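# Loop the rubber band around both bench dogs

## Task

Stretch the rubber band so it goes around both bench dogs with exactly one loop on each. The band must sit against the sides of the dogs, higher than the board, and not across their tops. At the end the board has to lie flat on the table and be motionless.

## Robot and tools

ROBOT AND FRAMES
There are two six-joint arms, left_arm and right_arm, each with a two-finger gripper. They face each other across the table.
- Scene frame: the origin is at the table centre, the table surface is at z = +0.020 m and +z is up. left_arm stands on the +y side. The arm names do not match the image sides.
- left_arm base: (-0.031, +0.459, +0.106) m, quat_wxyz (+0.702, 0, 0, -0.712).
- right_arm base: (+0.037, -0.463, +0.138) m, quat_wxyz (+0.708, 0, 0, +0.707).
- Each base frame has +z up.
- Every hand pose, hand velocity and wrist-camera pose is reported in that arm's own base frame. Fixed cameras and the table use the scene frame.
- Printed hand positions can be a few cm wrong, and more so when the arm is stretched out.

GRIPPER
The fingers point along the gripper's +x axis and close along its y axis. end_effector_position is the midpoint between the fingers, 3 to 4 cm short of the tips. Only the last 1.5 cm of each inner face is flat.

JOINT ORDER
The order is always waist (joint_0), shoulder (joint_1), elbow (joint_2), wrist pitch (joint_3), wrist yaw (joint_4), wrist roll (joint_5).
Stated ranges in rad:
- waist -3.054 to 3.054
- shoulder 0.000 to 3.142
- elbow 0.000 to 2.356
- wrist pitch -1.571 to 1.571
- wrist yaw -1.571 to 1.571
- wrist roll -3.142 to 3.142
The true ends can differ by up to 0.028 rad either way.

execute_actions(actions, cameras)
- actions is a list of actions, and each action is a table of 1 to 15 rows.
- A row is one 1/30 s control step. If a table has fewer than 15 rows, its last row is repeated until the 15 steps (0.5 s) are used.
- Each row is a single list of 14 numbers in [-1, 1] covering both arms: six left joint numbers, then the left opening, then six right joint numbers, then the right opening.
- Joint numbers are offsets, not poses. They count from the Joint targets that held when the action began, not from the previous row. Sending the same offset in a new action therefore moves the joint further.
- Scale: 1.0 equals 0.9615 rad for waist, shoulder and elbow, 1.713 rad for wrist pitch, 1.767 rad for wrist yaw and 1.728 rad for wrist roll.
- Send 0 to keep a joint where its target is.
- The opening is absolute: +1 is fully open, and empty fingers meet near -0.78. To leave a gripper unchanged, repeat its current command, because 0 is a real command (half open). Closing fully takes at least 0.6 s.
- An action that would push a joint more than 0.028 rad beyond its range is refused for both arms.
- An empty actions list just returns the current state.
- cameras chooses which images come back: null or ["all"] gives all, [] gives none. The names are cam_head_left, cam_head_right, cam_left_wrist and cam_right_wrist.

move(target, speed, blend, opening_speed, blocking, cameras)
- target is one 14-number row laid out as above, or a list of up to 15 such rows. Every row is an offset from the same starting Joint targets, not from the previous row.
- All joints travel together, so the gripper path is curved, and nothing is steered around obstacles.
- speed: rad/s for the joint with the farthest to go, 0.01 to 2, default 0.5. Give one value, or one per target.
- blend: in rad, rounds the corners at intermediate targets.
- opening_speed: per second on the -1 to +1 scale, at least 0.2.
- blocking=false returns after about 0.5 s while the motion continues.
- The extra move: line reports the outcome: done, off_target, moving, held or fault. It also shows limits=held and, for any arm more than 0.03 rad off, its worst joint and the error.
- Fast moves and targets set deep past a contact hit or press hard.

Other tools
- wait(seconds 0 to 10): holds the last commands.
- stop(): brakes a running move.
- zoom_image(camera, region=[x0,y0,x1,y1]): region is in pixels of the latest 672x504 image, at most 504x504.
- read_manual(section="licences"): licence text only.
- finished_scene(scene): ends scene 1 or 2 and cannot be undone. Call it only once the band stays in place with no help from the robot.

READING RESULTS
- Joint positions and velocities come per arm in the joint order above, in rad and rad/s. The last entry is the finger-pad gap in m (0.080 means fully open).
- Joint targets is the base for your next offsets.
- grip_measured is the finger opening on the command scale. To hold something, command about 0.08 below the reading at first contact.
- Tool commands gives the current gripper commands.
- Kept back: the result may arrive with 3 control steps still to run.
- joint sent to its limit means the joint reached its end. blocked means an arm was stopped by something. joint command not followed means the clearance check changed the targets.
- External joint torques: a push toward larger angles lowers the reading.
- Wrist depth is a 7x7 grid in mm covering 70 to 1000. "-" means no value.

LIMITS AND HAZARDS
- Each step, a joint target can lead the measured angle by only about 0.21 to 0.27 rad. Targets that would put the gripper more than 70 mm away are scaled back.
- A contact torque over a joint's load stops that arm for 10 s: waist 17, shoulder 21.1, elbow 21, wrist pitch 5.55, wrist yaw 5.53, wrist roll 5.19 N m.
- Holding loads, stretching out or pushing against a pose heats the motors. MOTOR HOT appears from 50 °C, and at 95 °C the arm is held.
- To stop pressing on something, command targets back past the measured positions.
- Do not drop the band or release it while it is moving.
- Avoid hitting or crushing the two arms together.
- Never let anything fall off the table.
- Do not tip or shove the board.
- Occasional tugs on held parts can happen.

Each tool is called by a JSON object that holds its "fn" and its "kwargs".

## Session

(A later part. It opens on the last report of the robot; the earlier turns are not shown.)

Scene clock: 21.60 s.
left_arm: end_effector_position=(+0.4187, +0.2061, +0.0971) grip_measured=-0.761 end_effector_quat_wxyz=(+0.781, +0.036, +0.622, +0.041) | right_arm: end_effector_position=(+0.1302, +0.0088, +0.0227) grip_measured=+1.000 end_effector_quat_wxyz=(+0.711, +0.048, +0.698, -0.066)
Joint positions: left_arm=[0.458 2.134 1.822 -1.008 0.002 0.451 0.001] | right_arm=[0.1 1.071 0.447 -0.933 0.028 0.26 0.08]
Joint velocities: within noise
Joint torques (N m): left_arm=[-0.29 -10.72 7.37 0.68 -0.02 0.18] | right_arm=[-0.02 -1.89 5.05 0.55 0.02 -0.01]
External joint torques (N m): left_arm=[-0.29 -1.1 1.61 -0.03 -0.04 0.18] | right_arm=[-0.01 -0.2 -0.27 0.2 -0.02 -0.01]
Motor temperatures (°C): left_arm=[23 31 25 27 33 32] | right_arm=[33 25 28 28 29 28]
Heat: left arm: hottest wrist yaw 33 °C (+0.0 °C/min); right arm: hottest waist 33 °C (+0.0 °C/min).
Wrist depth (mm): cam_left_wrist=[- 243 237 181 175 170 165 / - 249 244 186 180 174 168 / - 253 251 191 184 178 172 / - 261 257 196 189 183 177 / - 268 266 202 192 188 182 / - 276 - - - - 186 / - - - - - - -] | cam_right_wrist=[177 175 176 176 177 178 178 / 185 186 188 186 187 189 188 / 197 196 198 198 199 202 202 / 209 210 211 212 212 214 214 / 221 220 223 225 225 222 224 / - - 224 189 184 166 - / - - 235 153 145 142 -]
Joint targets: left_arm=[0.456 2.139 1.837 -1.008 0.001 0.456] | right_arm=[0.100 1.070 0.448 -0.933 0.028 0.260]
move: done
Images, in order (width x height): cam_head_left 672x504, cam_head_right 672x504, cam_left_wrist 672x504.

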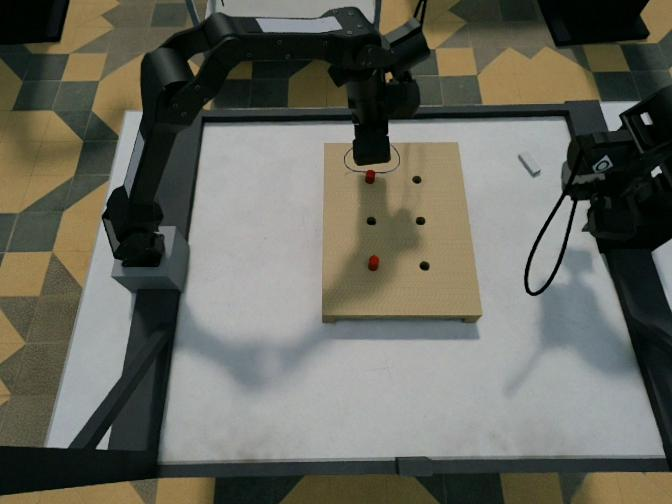

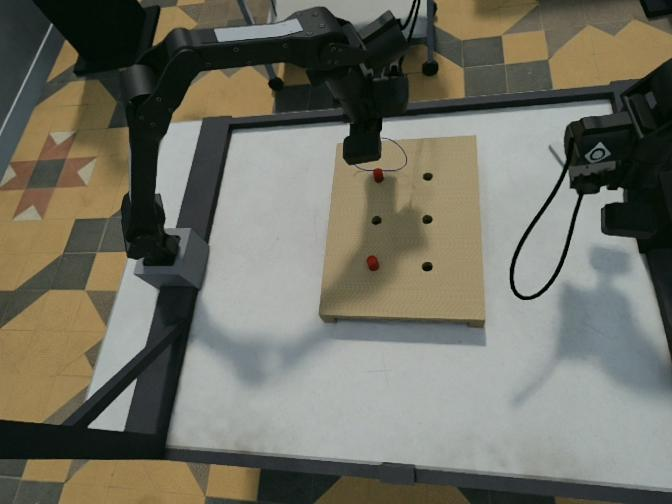

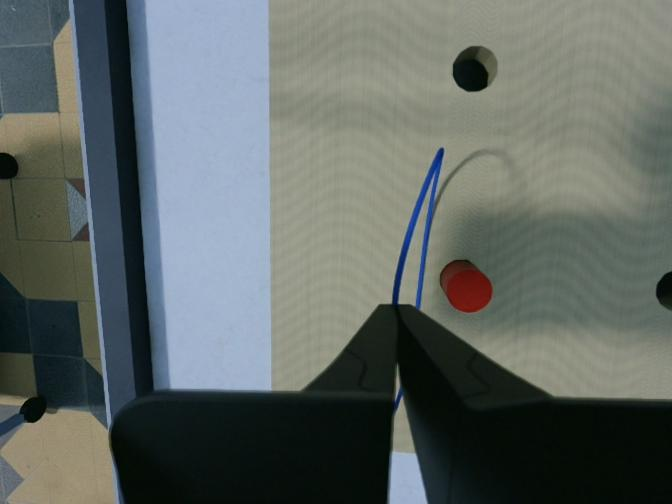

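{"fn": "move", "kwargs": {"target": [[-0.1486,-0.0174,-0.1289,0.0124,0,-0.0845,-1,0,0,0,0,0,0,1]], "speed": 0.15, "cameras": ["cam_head_left","cam_left_wrist"]}}

{"fn": "zoom_image", "kwargs": {"camera": "cam_head_left", "region": [320, 120, 440, 240]}}

Scene clock: 23.57 s.
left_arm: end_effector_position=(+0.4247, +0.1375, +0.0686) grip_measured=-0.761 end_effector_quat_wxyz=(+0.762, +0.018, +0.647, +0.018) | right_arm: end_effector_position=(+0.1302, +0.0088, +0.0227) grip_measured=+1.000 end_effector_quat_wxyz=(+0.711, +0.048, +0.698, -0.066)
Joint positions: left_arm=[0.314 2.134 1.722 -0.989 0.002 0.314 0.001] | right_arm=[0.1 1.071 0.447 -0.933 0.028 0.26 0.08]
Joint velocities: within noise
Joint torques (N m): left_arm=[-0.1 -12.41 4.45 0.77 -0.02 -0.14] | right_arm=[-0.05 -1.89 5.03 0.55 0.01 -0.01]
External joint torques (N m): left_arm=[-0.18 -3 -1.11 0.18 -0.03 -0.14] | right_arm=[-0.04 -0.21 -0.34 0.16 -0.02 -0.02]
Motor temperatures (°C): left_arm=[23 32 26 27 33 32] | right_arm=[33 25 28 28 29 28]
Heat: left arm: hottest wrist yaw 33 °C (+0.0 °C/min); right arm: hottest waist 33 °C (+0.0 °C/min).
Wrist depth (mm): cam_left_wrist=[157 154 151 147 144 143 139 / 165 160 157 153 150 147 144 / 221 167 163 159 155 152 149 / 233 174 169 166 162 158 155 / 244 182 177 170 166 166 161 / 250 188 184 - - 169 166 / - - - - - - -] | cam_right_wrist=[177 175 176 176 177 179 178 / 185 186 188 187 187 188 188 / 197 197 198 198 199 202 201 / 209 211 211 212 212 212 214 / 221 219 223 225 224 222 224 / - - 225 189 184 166 - / - - 236 153 145 142 -]
Joint targets: left_arm=[0.313 2.122 1.714 -0.986 0.001 0.310] | right_arm=[0.100 1.070 0.448 -0.933 0.028 0.260]
move: done
Images, in order (width x height): cam_head_left 672x504, cam_left_wrist 672x504.

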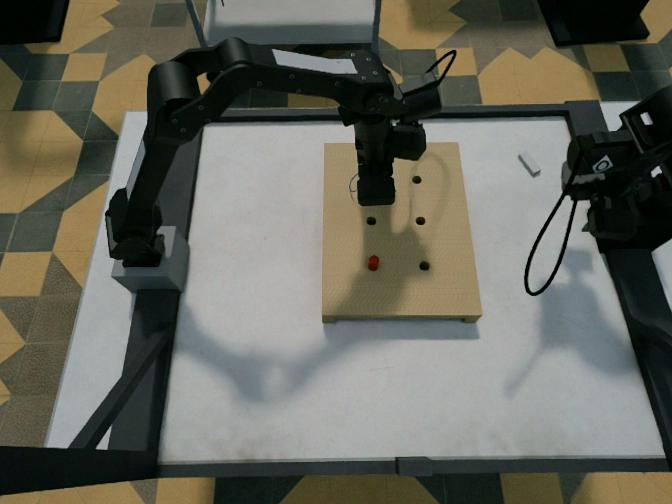

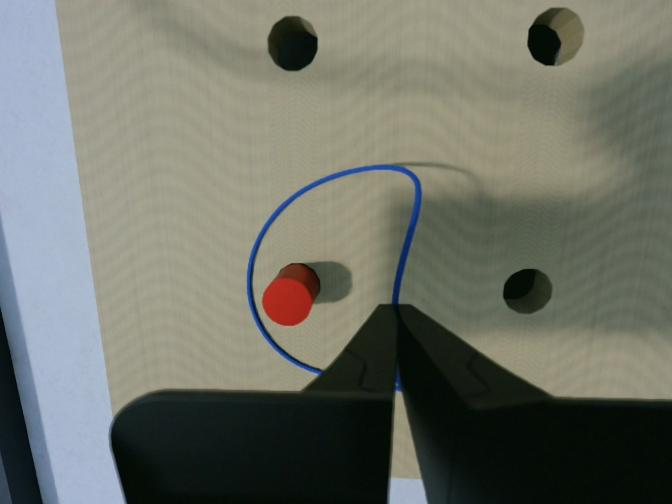

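Scaled by 4.200.

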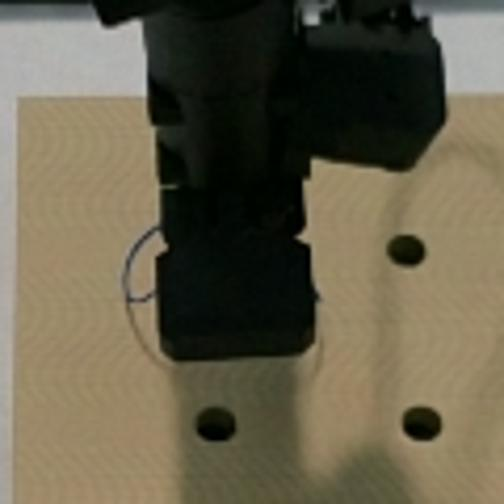

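{"fn": "move", "kwargs": {"target": [[-0.0798,0.1676,0.062,-0.044,0,-0.0405,-1,0,0,0,0,0,0,1]], "speed": 0.15, "cameras": ["cam_head_left","cam_left_wrist"]}}

Scene clock: 25.23 s.
left_arm: end_effector_position=(+0.4195, +0.1016, +0.0169) grip_measured=-0.761 end_effector_quat_wxyz=(+0.704, +0.001, +0.710, -0.004) | right_arm: end_effector_position=(+0.1302, +0.0088, +0.0227) grip_measured=+1.000 end_effector_quat_wxyz=(+0.711, +0.048, +0.698, -0.066)
Joint positions: left_arm=[0.238 2.276 1.757 -1.061 0.002 0.244 0.001] | right_arm=[0.1 1.071 0.447 -0.933 0.028 0.26 0.08]
Joint velocities: within noise
Joint torques (N m): left_arm=[-0.2 -10.66 6.82 0.18 -0.02 -0.16] | right_arm=[-0.04 -1.89 5.04 0.55 0.01 -0.02]
External joint torques (N m): left_arm=[-0.29 -0.76 1.61 -0.14 -0.03 -0.16] | right_arm=[-0.03 -0.21 -0.24 0.21 -0.02 -0.02]
Motor temperatures (°C): left_arm=[23 32 26 27 33 32] | right_arm=[33 25 28 28 29 28]
Heat: left arm: hottest wrist yaw 33 °C (+0.0 °C/min); right arm: hottest waist 33 °C (+0.0 °C/min).
Wrist depth (mm): cam_left_wrist=[- 90 89 90 88 87 87 / - 96 95 96 94 93 91 / 104 103 101 100 100 98 98 / 112 111 110 110 107 106 105 / - 116 117 115 117 116 113 / - 127 127 - - - 121 / - - - - - - -] | cam_right_wrist=[177 176 176 176 177 178 178 / 185 185 188 186 187 188 189 / 196 197 197 199 199 203 200 / 210 209 211 211 212 213 215 / 222 219 223 225 224 222 224 / - - 225 189 184 166 - / - - 237 154 145 143 -]
Joint targets: left_arm=[0.236 2.283 1.773 -1.062 0.001 0.240] | right_arm=[0.100 1.070 0.448 -0.933 0.028 0.260]
move: done
Images, in order (width x height): cam_head_left 672x504, cam_left_wrist 672x504.

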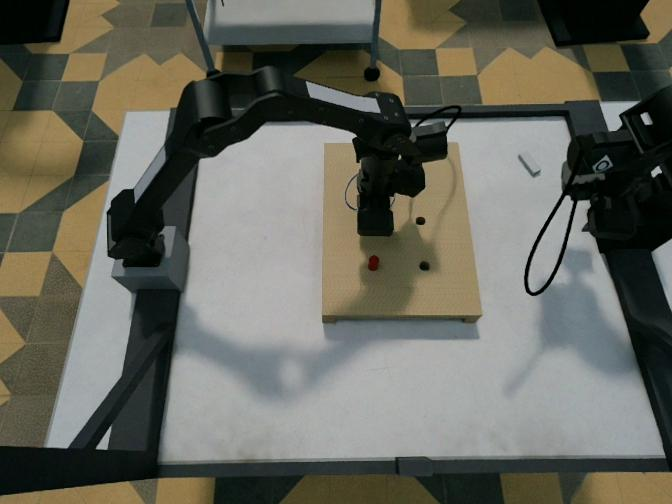

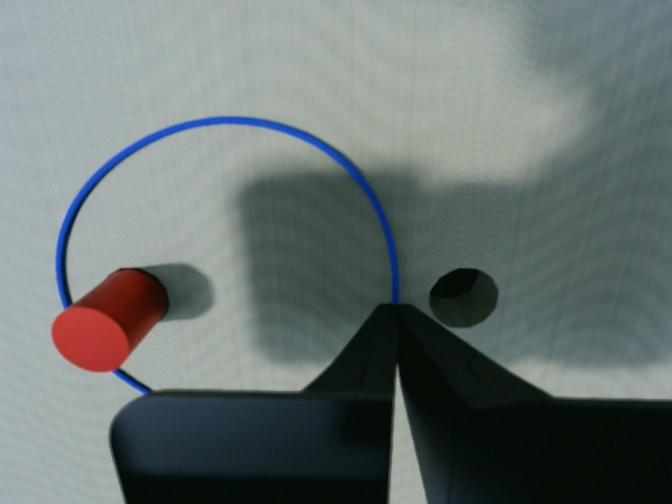

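{"fn": "move", "kwargs": {"target": [[-0.0348,-0.0373,0.0388,-0.042,0,-0.020,-1,0,0,0,0,0,0,1],[-0.3862,-0.049,0.0197,-0.0378,0,-0.211,-1,0,0,0,0,0,0,1]], "speed": [0.2,0.12], "cameras": ["cam_head_left","cam_head_right","cam_left_wrist"]}}

{"fn": "zoom_image", "kwargs": {"camera": "cam_head_left", "region": [310, 130, 460, 280]}}

{"fn": "zoom_image", "kwargs": {"camera": "cam_head_right", "region": [310, 130, 460, 280]}}

Scene clock: 29.53 s.
left_arm: end_effector_position=(+0.4255, -0.0494, +0.0330) grip_measured=-0.761 end_effector_quat_wxyz=(+0.699, +0.007, +0.715, +0.006) | right_arm: end_effector_position=(+0.1302, +0.0088, +0.0227) grip_measured=+1.000 end_effector_quat_wxyz=(+0.711, +0.048, +0.698, -0.066)
Joint positions: left_arm=[-0.122 2.259 1.793 -1.129 -0.017 -0.12 0.001] | right_arm=[0.1 1.071 0.447 -0.933 0.028 0.26 0.08]
Joint velocities: within noise
Joint torques (N m): left_arm=[-1.43 -14.08 4.9 0.4 0.57 -0.17] | right_arm=[-0.03 -1.88 5.04 0.55 0.01 -0.01]
External joint torques (N m): left_arm=[-1.48 -4.31 -0.28 0.14 0.59 -0.17] | right_arm=[-0.03 -0.19 -0.32 0.17 -0.03 -0.01]
Motor temperatures (°C): left_arm=[23 34 26 27 33 32] | right_arm=[33 25 28 28 29 28]
Heat: left arm: hottest shoulder 34 °C (+16.3 °C/min); right arm: hottest waist 33 °C (+0.0 °C/min).
Wrist depth (mm): cam_left_wrist=[109 106 105 103 101 99 98 / 117 114 111 110 108 106 103 / 124 122 120 117 115 112 110 / 135 133 130 128 124 122 119 / 149 143 139 135 104 131 130 / - 154 - - - 139 138 / - - - - - - -] | cam_right_wrist=[178 175 176 176 177 178 178 / 185 186 188 187 187 188 189 / 197 197 197 199 198 202 201 / 209 209 211 212 213 214 214 / 221 219 222 225 224 222 223 / - - 225 189 184 166 - / - - 235 154 145 143 -]
Joint targets: left_arm=[-0.135 2.236 1.792 -1.127 0.001 -0.125] | right_arm=[0.100 1.070 0.448 -0.933 0.028 0.260]
move: done
Images, in order (width x height): cam_head_left 672x504, cam_head_right 672x504, cam_left_wrist 672x504.

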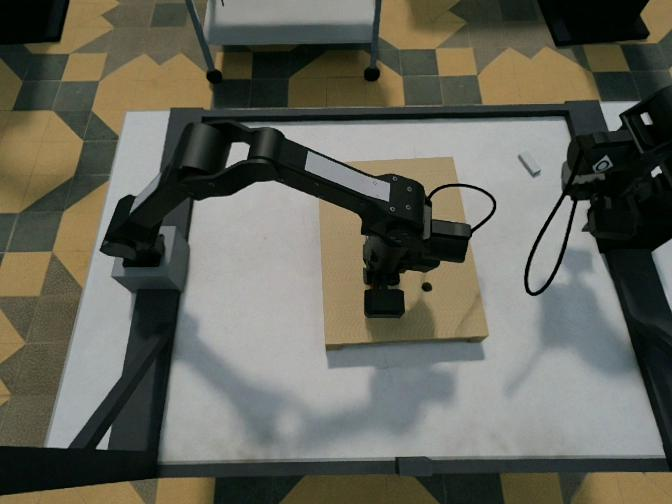

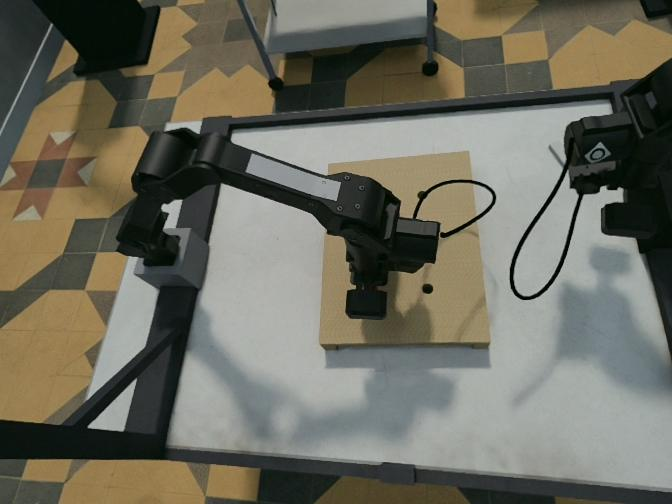

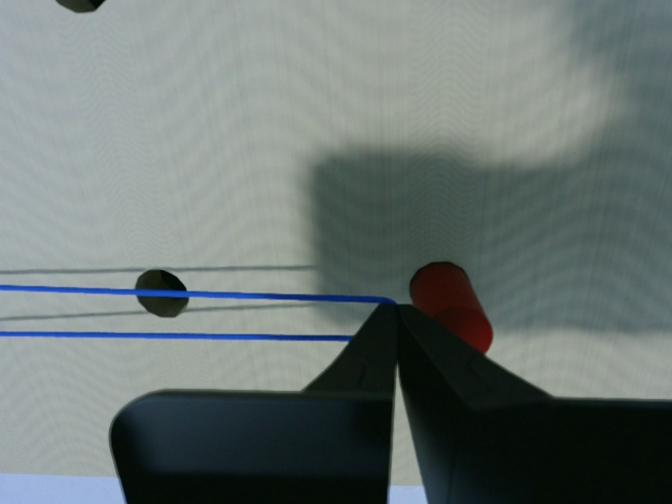

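Scaled by 3.360.

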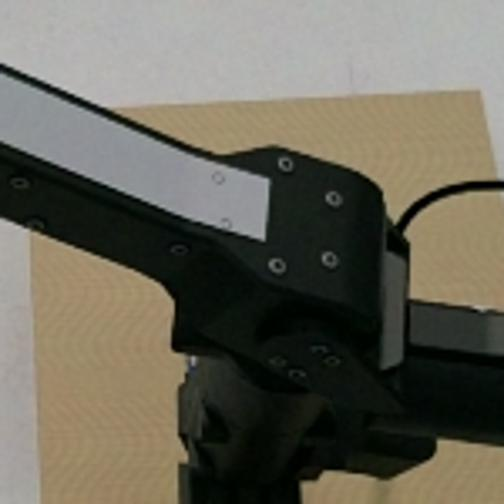

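Scaled by 3.360.

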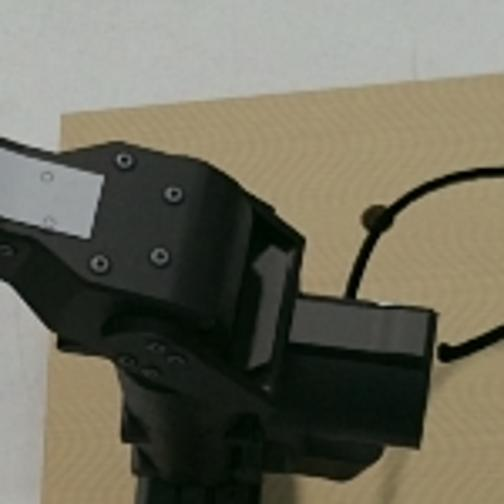

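{"fn": "move", "kwargs": {"target": [0,0,0,0,0,0,-1,-0.2446,1.0,1.0,-0.01,-0.016,0.68,1], "speed": 0.8, "cameras": []}}

{"fn": "move", "kwargs": {"target": [0,0,0,0,0,0,-1,0,0.3968,0.6651,-0.15,0,0,1], "speed": 0.5}}

Scene clock: 33.10 s.
left_arm: end_effector_position=(+0.4256, -0.0491, +0.0330) grip_measured=-0.761 end_effector_quat_wxyz=(+0.699, +0.005, +0.715, +0.007) | right_arm: end_effector_position=(+0.3648, -0.0460, +0.0295) grip_measured=+1.000 end_effector_quat_wxyz=(+0.503, +0.496, +0.505, -0.495)
Joint positions: left_arm=[-0.12 2.259 1.793 -1.129 -0.013 -0.123 0.001] | right_arm=[-0.126 2.017 1.395 -0.951 -0.002 1.427 0.08]
Joint velocities: within noise
Joint torques (N m): left_arm=[-1.63 -14.07 4.89 0.4 0.46 -0.07] | right_arm=[-0.79 -7.15 6.32 0.5 0.12 0.28]
External joint torques (N m): left_arm=[-1.66 -4.25 -0.33 0.12 0.47 -0.07] | right_arm=[-0.79 1.41 1.07 0.21 0.07 0.28]
Motor temperatures (°C): left_arm=[23 36 26 27 33 32] | right_arm=[33 25 28 28 29 28]
Heat: left arm: hottest shoulder 36 °C (+18.1 °C/min); right arm: hottest waist 33 °C (+0.0 °C/min).
Wrist depth (mm): cam_left_wrist=[108 105 105 103 101 99 98 / 116 113 111 109 108 106 103 / 123 121 119 117 115 112 110 / 134 133 130 127 124 121 119 / 148 144 138 135 104 130 130 / - 154 - - - 139 137 / - - - - - - -] | cam_right_wrist=[132 133 133 134 133 180 181 / 140 139 141 142 144 191 192 / 149 149 150 151 154 205 205 / 160 159 161 162 164 219 219 / 171 169 170 173 180 228 233 / - - 190 188 195 253 - / - - 202 204 270 280 -]
Joint targets: left_arm=[-0.135 2.236 1.792 -1.127 0.001 -0.125] | right_arm=[-0.135 2.032 1.410 -0.950 0.000 1.435]
move: done
No camera images: "cameras" was empty.

Scene clock: 34.90 s.
left_arm: end_effector_position=(+0.4152, -0.0326, +0.0280) grip_measured=-0.761 end_effector_quat_wxyz=(+0.681, -0.017, +0.731, +0.026) | right_arm: end_effector_position=(+0.4494, -0.0362, +0.0289) grip_measured=+1.000 end_effector_quat_wxyz=(+0.497, +0.475, +0.537, -0.489)
Joint positions: left_arm=[-0.08 2.259 1.771 -1.155 -0.005 -0.141 0.001] | right_arm=[-0.087 2.394 2.009 -1.242 -0.019 1.414 0.08]
Joint velocities: within noise
Joint torques (N m): left_arm=[-5.54 -13.93 7.2 2.29 0.19 0.56] | right_arm=[-4.36 -9.12 9.19 2.79 0.63 0.74]
External joint torques (N m): left_arm=[-5.48 -4.19 2.08 2.09 0.2 0.56] | right_arm=[-4.33 2.03 3.69 2.61 0.58 0.74]
Motor temperatures (°C): left_arm=[23 36 27 27 33 32] | right_arm=[33 25 29 28 29 28]
Heat: left arm: hottest shoulder 36 °C (+17.2 °C/min); right arm: hottest waist 33 °C (+0.0 °C/min).
Wrist depth (mm): cam_left_wrist=[98 98 95 93 93 91 88 / 106 105 104 102 99 97 96 / 117 113 111 110 108 105 104 / 129 127 121 120 116 111 111 / 143 139 135 130 124 130 122 / - 149 - - - 134 132 / - - - - - - -] | cam_right_wrist=[124 124 127 128 130 133 135 / 130 132 134 137 139 142 145 / 139 126 143 146 152 152 155 / 149 150 153 157 160 165 170 / 158 158 165 170 175 173 241 / - - 182 185 192 194 - / - - 198 204 209 213 -]
Joint targets: left_arm=[-0.135 2.236 1.792 -1.127 0.001 -0.125] | right_arm=[-0.135 2.413 2.049 -1.207 0.000 1.435]
move: off_target (left_arm, right_arm); left_arm: the waist is farthest, 0.055 rad from its target; right_arm: the waist is farthest, 0.048 rad from its target

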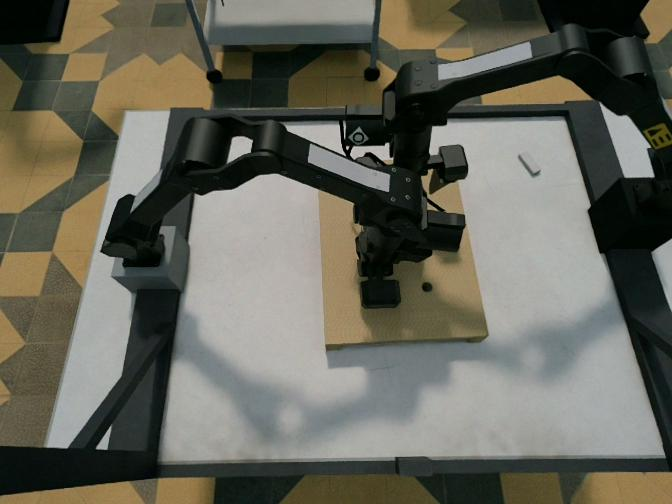

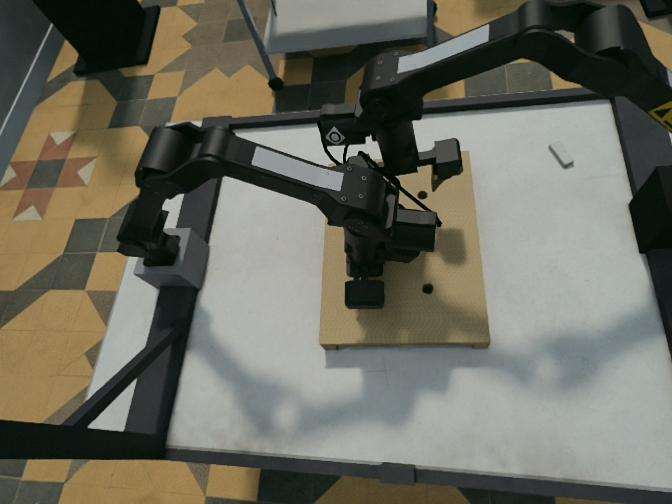

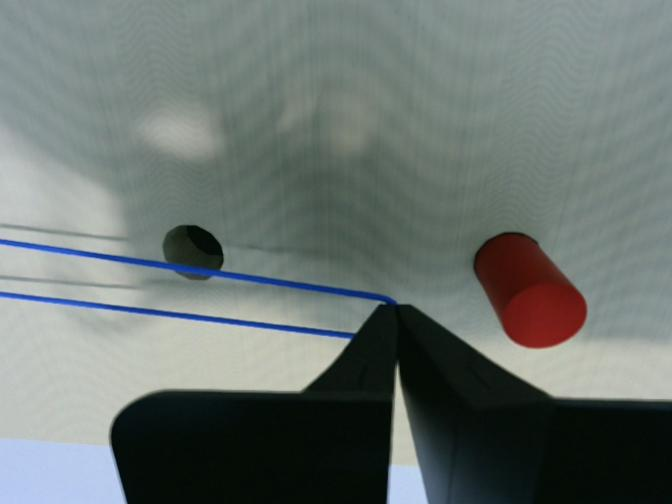

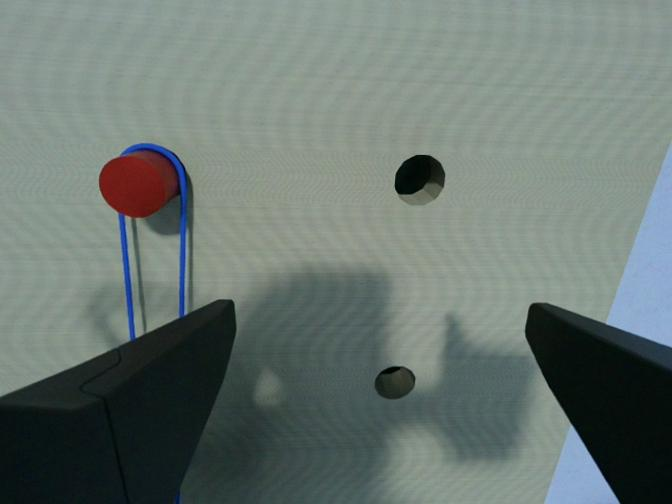

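{"fn": "move", "kwargs": {"target": [0,0,0,0,0,0,-1,0,-0.3968,-0.6651,0.15,0,0,1], "speed": 0.4}}

Scene clock: 37.03 s.
left_arm: end_effector_position=(+0.4189, -0.0476, +0.0277) grip_measured=-0.761 end_effector_quat_wxyz=(+0.690, +0.000, +0.724, +0.010) | right_arm: end_effector_position=(+0.3697, -0.0461, +0.0246) grip_measured=+1.000 end_effector_quat_wxyz=(+0.499, +0.496, +0.508, -0.497)
Joint positions: left_arm=[-0.116 2.259 1.771 -1.132 -0.008 -0.132 0.001] | right_arm=[-0.127 2.048 1.42 -0.953 -0.007 1.429 0.08]
Joint velocities: within noise
Joint torques (N m): left_arm=[-1.96 -14 7.27 0.58 0.29 0.24] | right_arm=[-0.79 -10.97 3.78 0.65 0.25 0.2]
External joint torques (N m): left_arm=[-1.94 -4.34 2.14 0.33 0.3 0.24] | right_arm=[-0.8 -2.3 -1.4 0.37 0.21 0.2]
Motor temperatures (°C): left_arm=[23 37 27 27 33 32] | right_arm=[33 27 29 29 29 28]
Heat: left arm: hottest shoulder 37 °C (+17.8 °C/min); right arm: hottest waist 33 °C (+0.0 °C/min).
Wrist depth (mm): cam_left_wrist=[101 99 98 97 95 93 92 / 108 108 106 104 102 100 98 / 118 115 113 112 110 107 106 / 128 125 122 121 115 115 113 / 143 138 135 130 97 126 123 / - 149 - - - 135 132 / - - - - - - -] | cam_right_wrist=[127 127 128 129 129 175 177 / 134 134 136 137 139 186 188 / 143 143 145 146 147 201 201 / 153 154 154 156 159 214 215 / 162 162 164 168 171 223 229 / - - 181 183 187 248 - / - - 195 199 207 271 -]
Joint targets: left_arm=[-0.135 2.236 1.792 -1.127 0.001 -0.125] | right_arm=[-0.135 2.032 1.410 -0.950 0.000 1.435]
move: done

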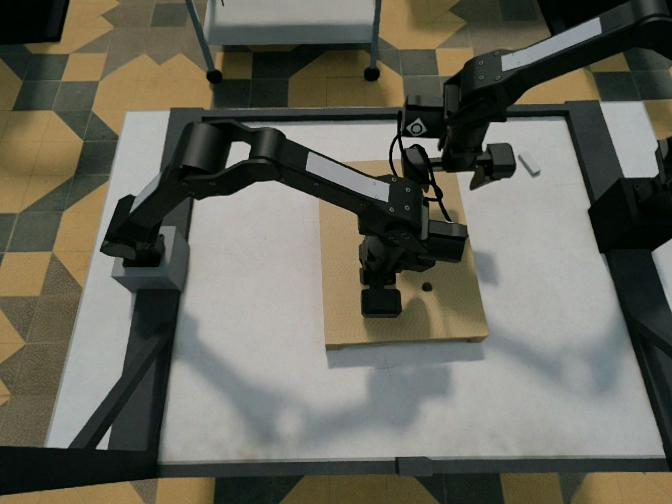

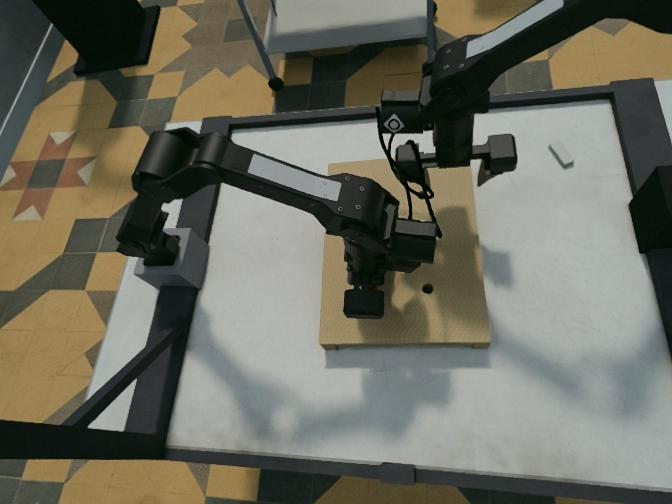

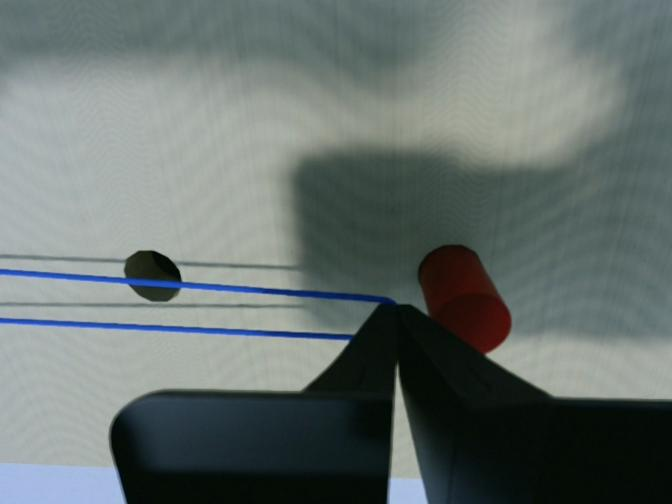

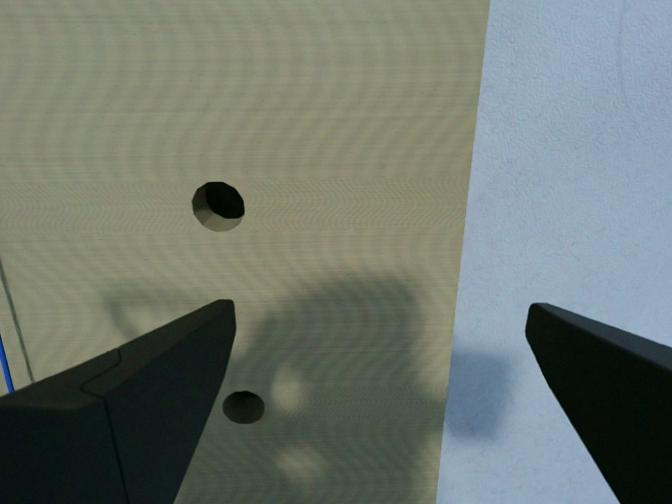

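{"fn": "zoom_image", "kwargs": {"camera": "cam_head_left", "region": [370, 80, 530, 260]}}

{"fn": "zoom_image", "kwargs": {"camera": "cam_head_right", "region": [350, 80, 530, 260]}}

Scaled by 2.800.

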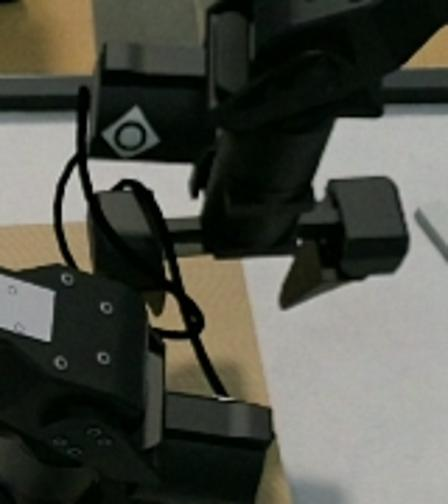

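Scaled by 2.800.

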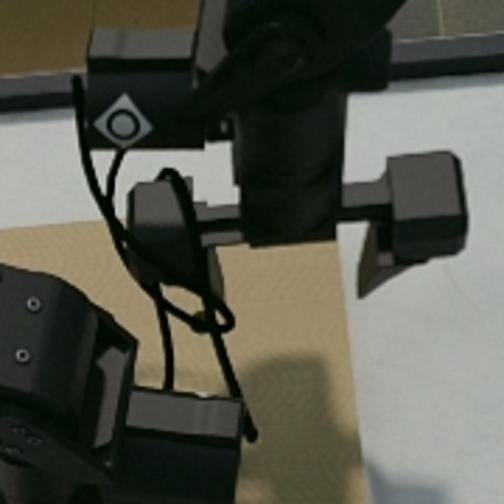

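{"fn": "move", "kwargs": {"target": [0,0,0,0,0,0,-1,0,0,0,0,0,0,-0.7], "opening_speed": 1.0, "cameras": ["cam_head_left","cam_head_right"]}}

{"fn": "zoom_image", "kwargs": {"camera": "cam_head_left", "region": [370, 80, 530, 260]}}

{"fn": "zoom_image", "kwargs": {"camera": "cam_head_right", "region": [350, 80, 530, 260]}}

Scene clock: 39.77 s.
left_arm: end_effector_position=(+0.4189, -0.0476, +0.0277) grip_measured=-0.761 end_effector_quat_wxyz=(+0.690, +0.000, +0.724, +0.010) | right_arm: end_effector_position=(+0.3696, -0.0461, +0.0246) grip_measured=-0.696 end_effector_quat_wxyz=(+0.499, +0.496, +0.508, -0.497)
Joint positions: left_arm=[-0.116 2.259 1.771 -1.132 -0.008 -0.132 0.001] | right_arm=[-0.127 2.047 1.42 -0.953 -0.007 1.429 0.004]
Joint velocities: within noise
Joint torques (N m): left_arm=[-1.96 -13.97 7.26 0.58 0.3 0.24] | right_arm=[-0.78 -10.93 3.81 0.65 0.25 0.2]
External joint torques (N m): left_arm=[-1.92 -4.35 2.15 0.33 0.3 0.24] | right_arm=[-0.84 -2.18 -1.47 0.35 0.21 0.2]
Motor temperatures (°C): left_arm=[23 38 27 27 33 32] | right_arm=[33 29 28 29 29 28]
Heat: left arm: hottest shoulder 38 °C (+18.1 °C/min); right arm: hottest waist 33 °C (+0.0 °C/min).
Wrist depth (mm): cam_left_wrist=[101 99 99 97 95 93 92 / 109 108 106 104 102 100 98 / 118 115 113 112 110 107 105 / 128 125 122 121 116 115 113 / 142 138 135 131 97 126 123 / - 149 - - - 134 132 / - - - - - - -] | cam_right_wrist=[127 127 128 129 129 175 177 / 134 133 136 136 138 187 188 / 143 144 145 146 147 201 201 / 153 154 155 156 159 214 215 / 164 165 166 163 164 230 232 / 175 176 - - - - 246 / - - - - - - -]
Joint targets: left_arm=[-0.135 2.236 1.792 -1.127 0.001 -0.125] | right_arm=[-0.135 2.032 1.410 -0.950 0.000 1.435]
move: done
Images, in order (width x height): cam_head_left 672x504, cam_head_right 672x504.

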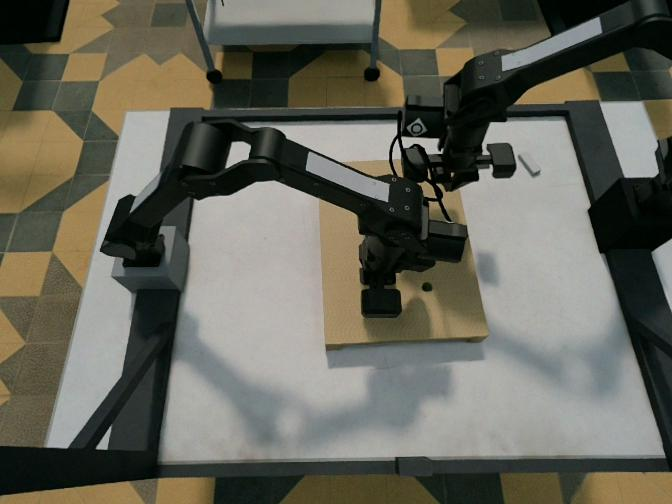

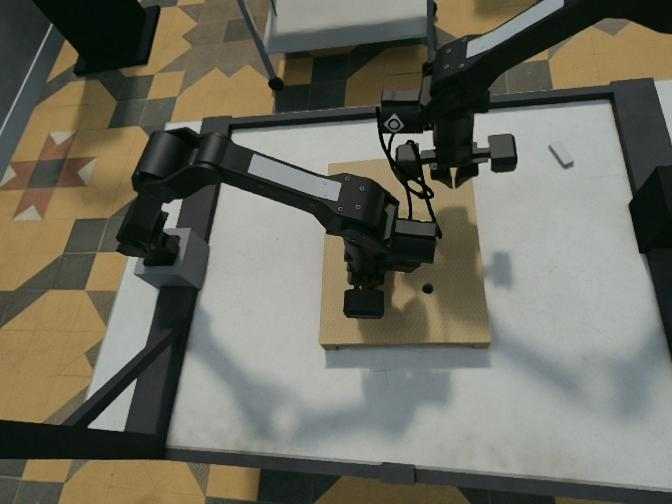

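Scaled by 2.800.

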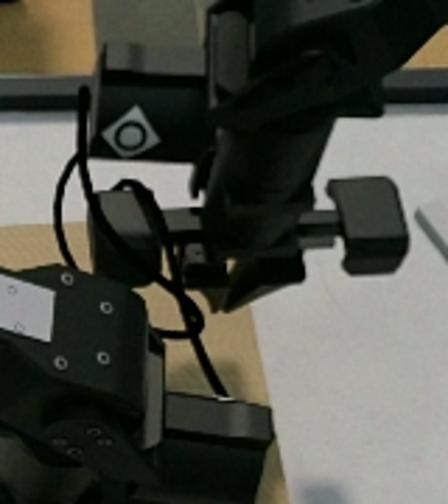

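Scaled by 2.800.

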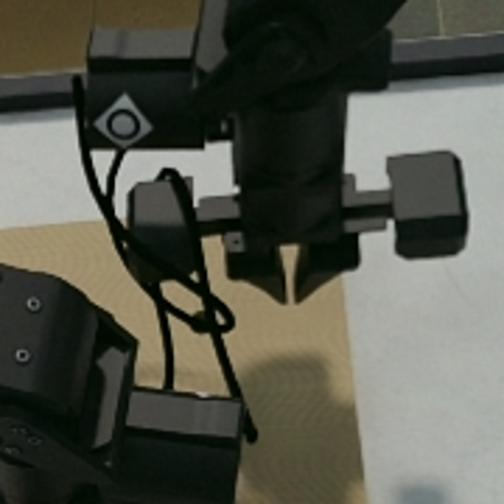

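{"fn": "move", "kwargs": {"target": [0,0,0,0,0,0,-1,0,-0.3733,-0.4822,0.062,0,0,-0.7], "speed": 0.25, "cameras": ["cam_head_left","cam_head_right"]}}

{"fn": "zoom_image", "kwargs": {"camera": "cam_head_left", "region": [370, 80, 570, 260]}}

Scene clock: 42.27 s.
left_arm: end_effector_position=(+0.4206, -0.0480, +0.0287) grip_measured=-0.761 end_effector_quat_wxyz=(+0.693, +0.002, +0.721, +0.010) | right_arm: end_effector_position=(+0.2695, -0.0349, +0.0290) grip_measured=-0.697 end_effector_quat_wxyz=(+0.500, +0.498, +0.504, -0.498)
Joint positions: left_arm=[-0.118 2.259 1.775 -1.129 -0.011 -0.13 0.001] | right_arm=[-0.131 1.686 0.956 -0.847 -0.004 1.432 0.004]
Joint velocities: within noise
Joint torques (N m): left_arm=[-1.75 -14 6.82 0.37 0.39 0.19] | right_arm=[-0.4 -7.68 3.6 0.62 0.15 0.1]
External joint torques (N m): left_arm=[-1.8 -4.27 1.66 0.12 0.41 0.19] | right_arm=[-0.4 -1.8 -1.42 0.33 0.1 0.1]
Motor temperatures (°C): left_arm=[23 39 28 27 33 32] | right_arm=[33 29 28 29 29 28]
Heat: left arm: hottest shoulder 39 °C (+18.5 °C/min); right arm: hottest waist 33 °C (+0.0 °C/min).
Wrist depth (mm): cam_left_wrist=[102 100 100 97 97 95 93 / 110 109 107 105 104 101 99 / 120 117 115 113 112 108 107 / 128 128 124 122 118 117 114 / 141 140 136 131 98 128 125 / - 150 - - - 135 133 / - - - - - - -] | cam_right_wrist=[133 134 177 180 180 181 182 / 142 140 185 191 191 192 194 / 151 151 198 204 205 208 207 / 161 161 197 218 217 219 221 / 173 173 192 227 228 237 238 / 184 185 - - - 249 254 / - - - - - - -]
Joint targets: left_arm=[-0.135 2.236 1.792 -1.127 0.001 -0.125] | right_arm=[-0.135 1.673 0.946 -0.844 0.000 1.435]
move: done
Images, in order (width x height): cam_head_left 672x504, cam_head_right 672x504.

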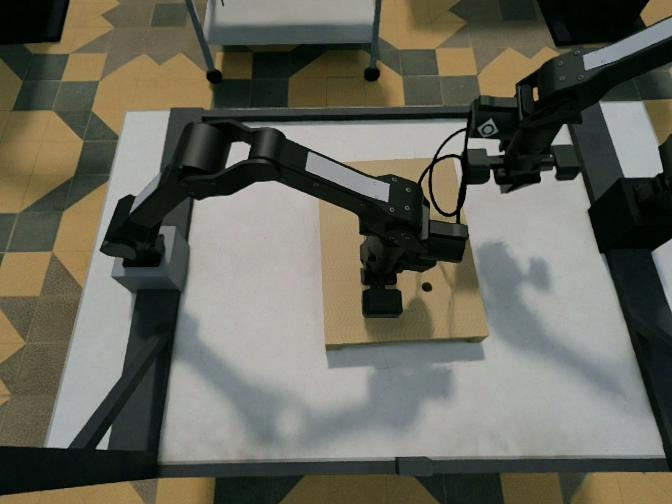

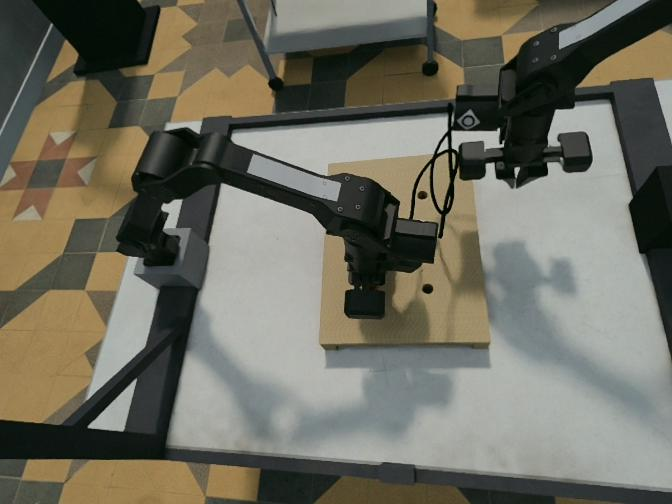

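Scaled by 2.520.

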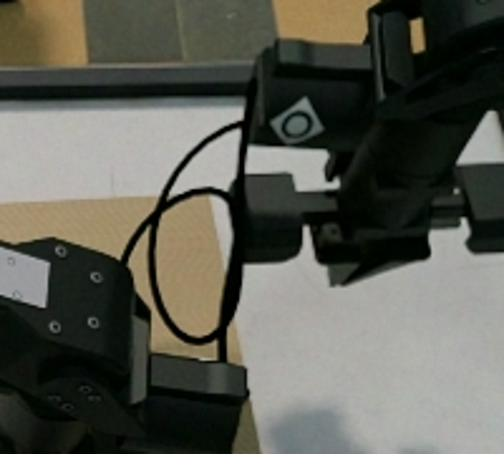

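{"fn": "zoom_image", "kwargs": {"camera": "cam_head_right", "region": [400, 80, 520, 260]}}

{"fn": "zoom_image", "kwargs": {"camera": "cam_head_left", "region": [410, 110, 490, 240]}}

Scaled by 2.800.

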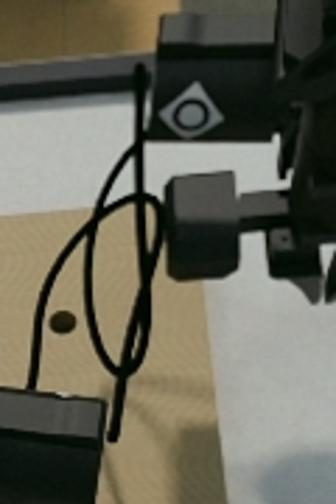

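Scaled by 3.877.

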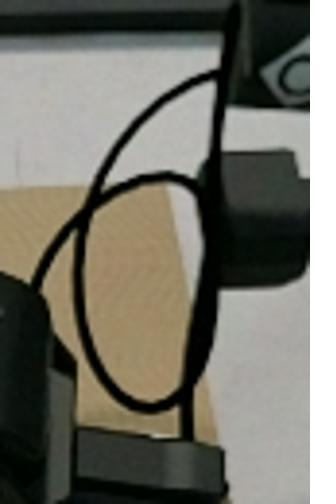

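{"fn": "move", "kwargs": {"target": [0,0,0,0,0,0,-1,-0.35,-0.2,-0.2,0,0,0,-0.7], "speed": 0.3, "cameras": ["cam_head_left","cam_head_right"]}}

{"fn": "zoom_image", "kwargs": {"camera": "cam_head_left", "region": [390, 60, 590, 260]}}

Scene clock: 44.13 s.
left_arm: end_effector_position=(+0.4206, -0.0481, +0.0287) grip_measured=-0.761 end_effector_quat_wxyz=(+0.693, +0.002, +0.721, +0.010) | right_arm: end_effector_position=(+0.1979, -0.0997, +0.0304) grip_measured=-0.697 end_effector_quat_wxyz=(+0.410, +0.576, +0.412, -0.575)
Joint positions: left_arm=[-0.118 2.259 1.775 -1.129 -0.012 -0.13 0.001] | right_arm=[-0.468 1.492 0.764 -0.845 -0.002 1.432 0.004]
Joint velocities: within noise
Joint torques (N m): left_arm=[-1.77 -14.01 6.83 0.38 0.42 0.18] | right_arm=[-0.29 -5.91 3.61 0.55 0.11 0.09]
External joint torques (N m): left_arm=[-1.9 -4.18 1.65 0.14 0.44 0.18] | right_arm=[-0.3 -1.47 -1.5 0.22 0.07 0.09]
Motor temperatures (°C): left_arm=[23 39 28 27 33 32] | right_arm=[33 29 28 28 29 28]
Heat: left arm: hottest shoulder 39 °C (+17.7 °C/min); right arm: hottest waist 33 °C (+0.0 °C/min).
Wrist depth (mm): cam_left_wrist=[103 101 100 97 97 94 93 / 110 110 107 105 104 101 99 / 120 117 115 113 112 108 107 / 128 128 125 122 117 117 114 / 142 140 136 131 98 127 124 / - 150 - - - 136 133 / - - - - - - -] | cam_right_wrist=[181 181 181 182 177 183 183 / 191 192 193 193 193 194 195 / 201 205 205 208 206 210 208 / 186 216 219 219 221 221 219 / 179 216 235 229 231 238 236 / 187 203 - - - 250 255 / - - - - - - -]
Joint targets: left_arm=[-0.135 2.236 1.792 -1.127 0.001 -0.125] | right_arm=[-0.472 1.481 0.754 -0.844 0.000 1.435]
move: done
Images, in order (width x height): cam_head_left 672x504, cam_head_right 672x504.

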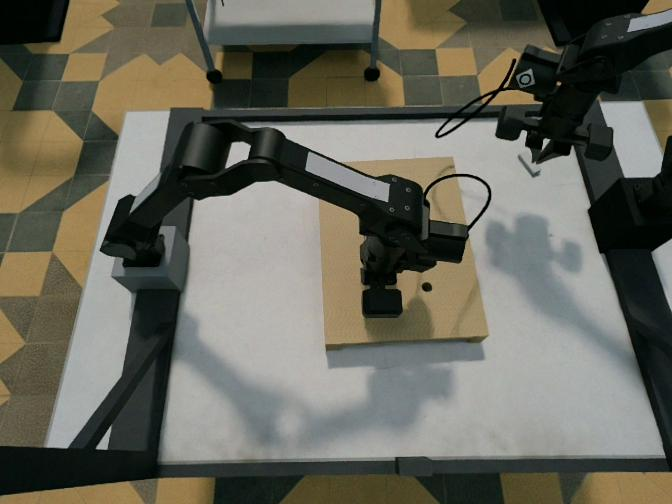

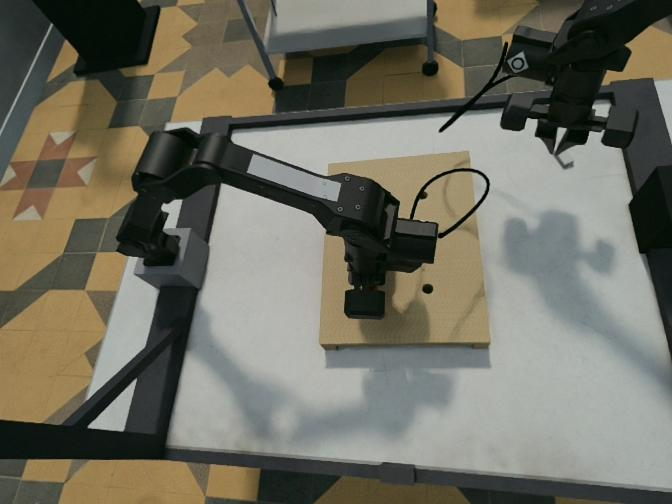

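Scaled by 2.520.

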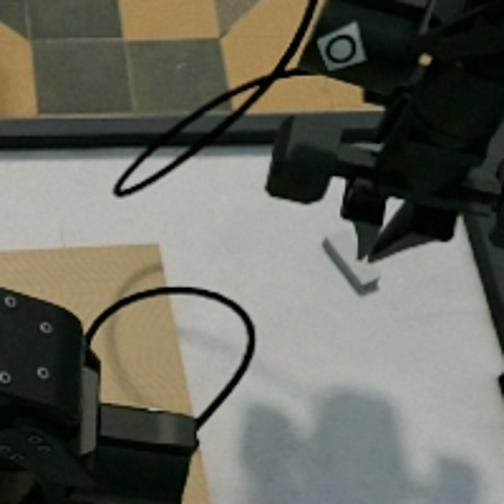

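{"fn": "move", "kwargs": {"target": [0,0,0,0,0,0,-1,0.2371,0.7809,1.0,-0.135,0,0.846,-1], "speed": 0.6, "cameras": ["cam_head_left","cam_head_right","cam_right_wrist"]}}

Scene clock: 48.20 s.
left_arm: end_effector_position=(+0.4206, -0.0481, +0.0287) grip_measured=-0.761 end_effector_quat_wxyz=(+0.693, +0.002, +0.721, +0.010) | right_arm: end_effector_position=(+0.4058, -0.1012, +0.0283) grip_measured=-0.780 end_effector_quat_wxyz=(-0.001, +0.702, +0.003, -0.712)
Joint positions: left_arm=[-0.118 2.259 1.775 -1.129 -0.012 -0.13 0.001] | right_arm=[-0.245 2.216 1.703 -1.073 -0.002 2.893 0]
Joint velocities: within noise
Joint torques (N m): left_arm=[-1.77 -14 6.83 0.38 0.42 0.19] | right_arm=[0.17 -8.46 6.21 0.25 0.09 0.11]
External joint torques (N m): left_arm=[-1.78 -4.24 1.66 0.13 0.44 0.19] | right_arm=[0.17 1.5 0.82 0.02 0.07 0.11]
Motor temperatures (°C): left_arm=[23 40 28 27 33 32] | right_arm=[33 30 29 28 29 28]
Heat: left arm: hottest shoulder 40 °C (+17.4 °C/min); right arm: hottest waist 33 °C (+0.0 °C/min).
Wrist depth (mm): cam_left_wrist=[103 101 100 97 97 94 93 / 110 109 107 105 103 101 99 / 119 117 115 113 112 108 107 / 128 128 124 122 118 116 114 / 142 140 136 131 98 127 124 / - 150 - - - 135 133 / - - - - - - -] | cam_right_wrist=[179 179 178 177 178 178 178 / 188 189 142 142 143 143 144 / 198 198 149 150 151 151 152 / 209 211 160 158 159 160 161 / 225 223 170 165 169 170 170 / 233 234 - - - 179 179 / - - - - - - -]
Joint targets: left_arm=[-0.135 2.236 1.792 -1.127 0.001 -0.125] | right_arm=[-0.243 2.232 1.715 -1.075 0.000 2.897]
move: done
Images, in order (width x height): cam_head_left 672x504, cam_head_right 672x504, cam_right_wrist 672x504.

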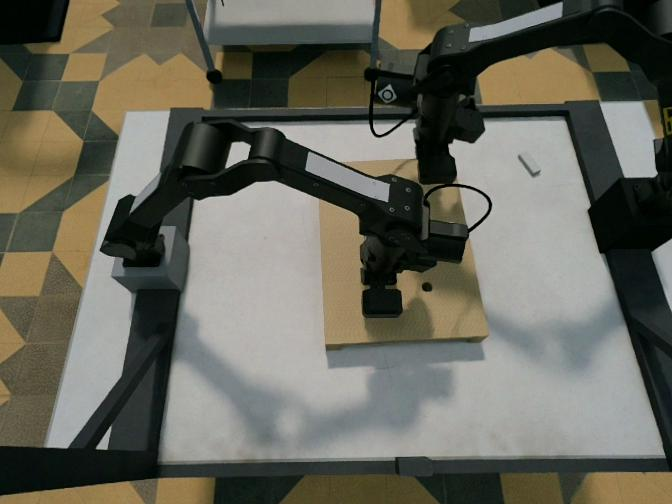

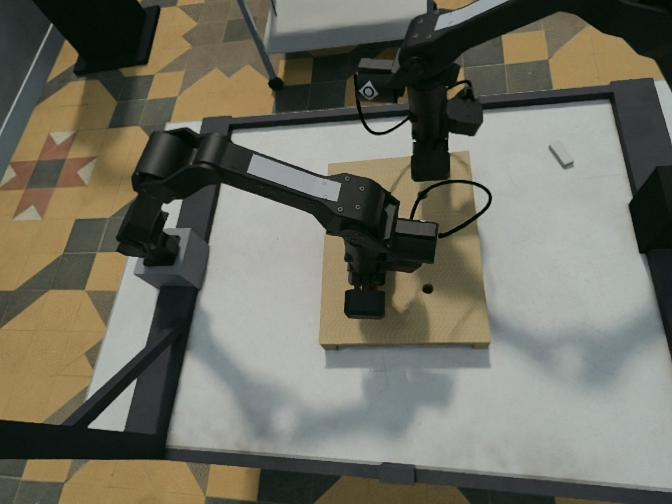

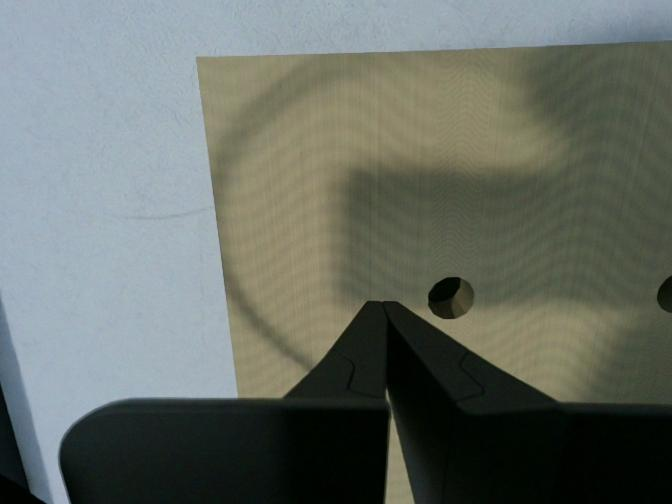

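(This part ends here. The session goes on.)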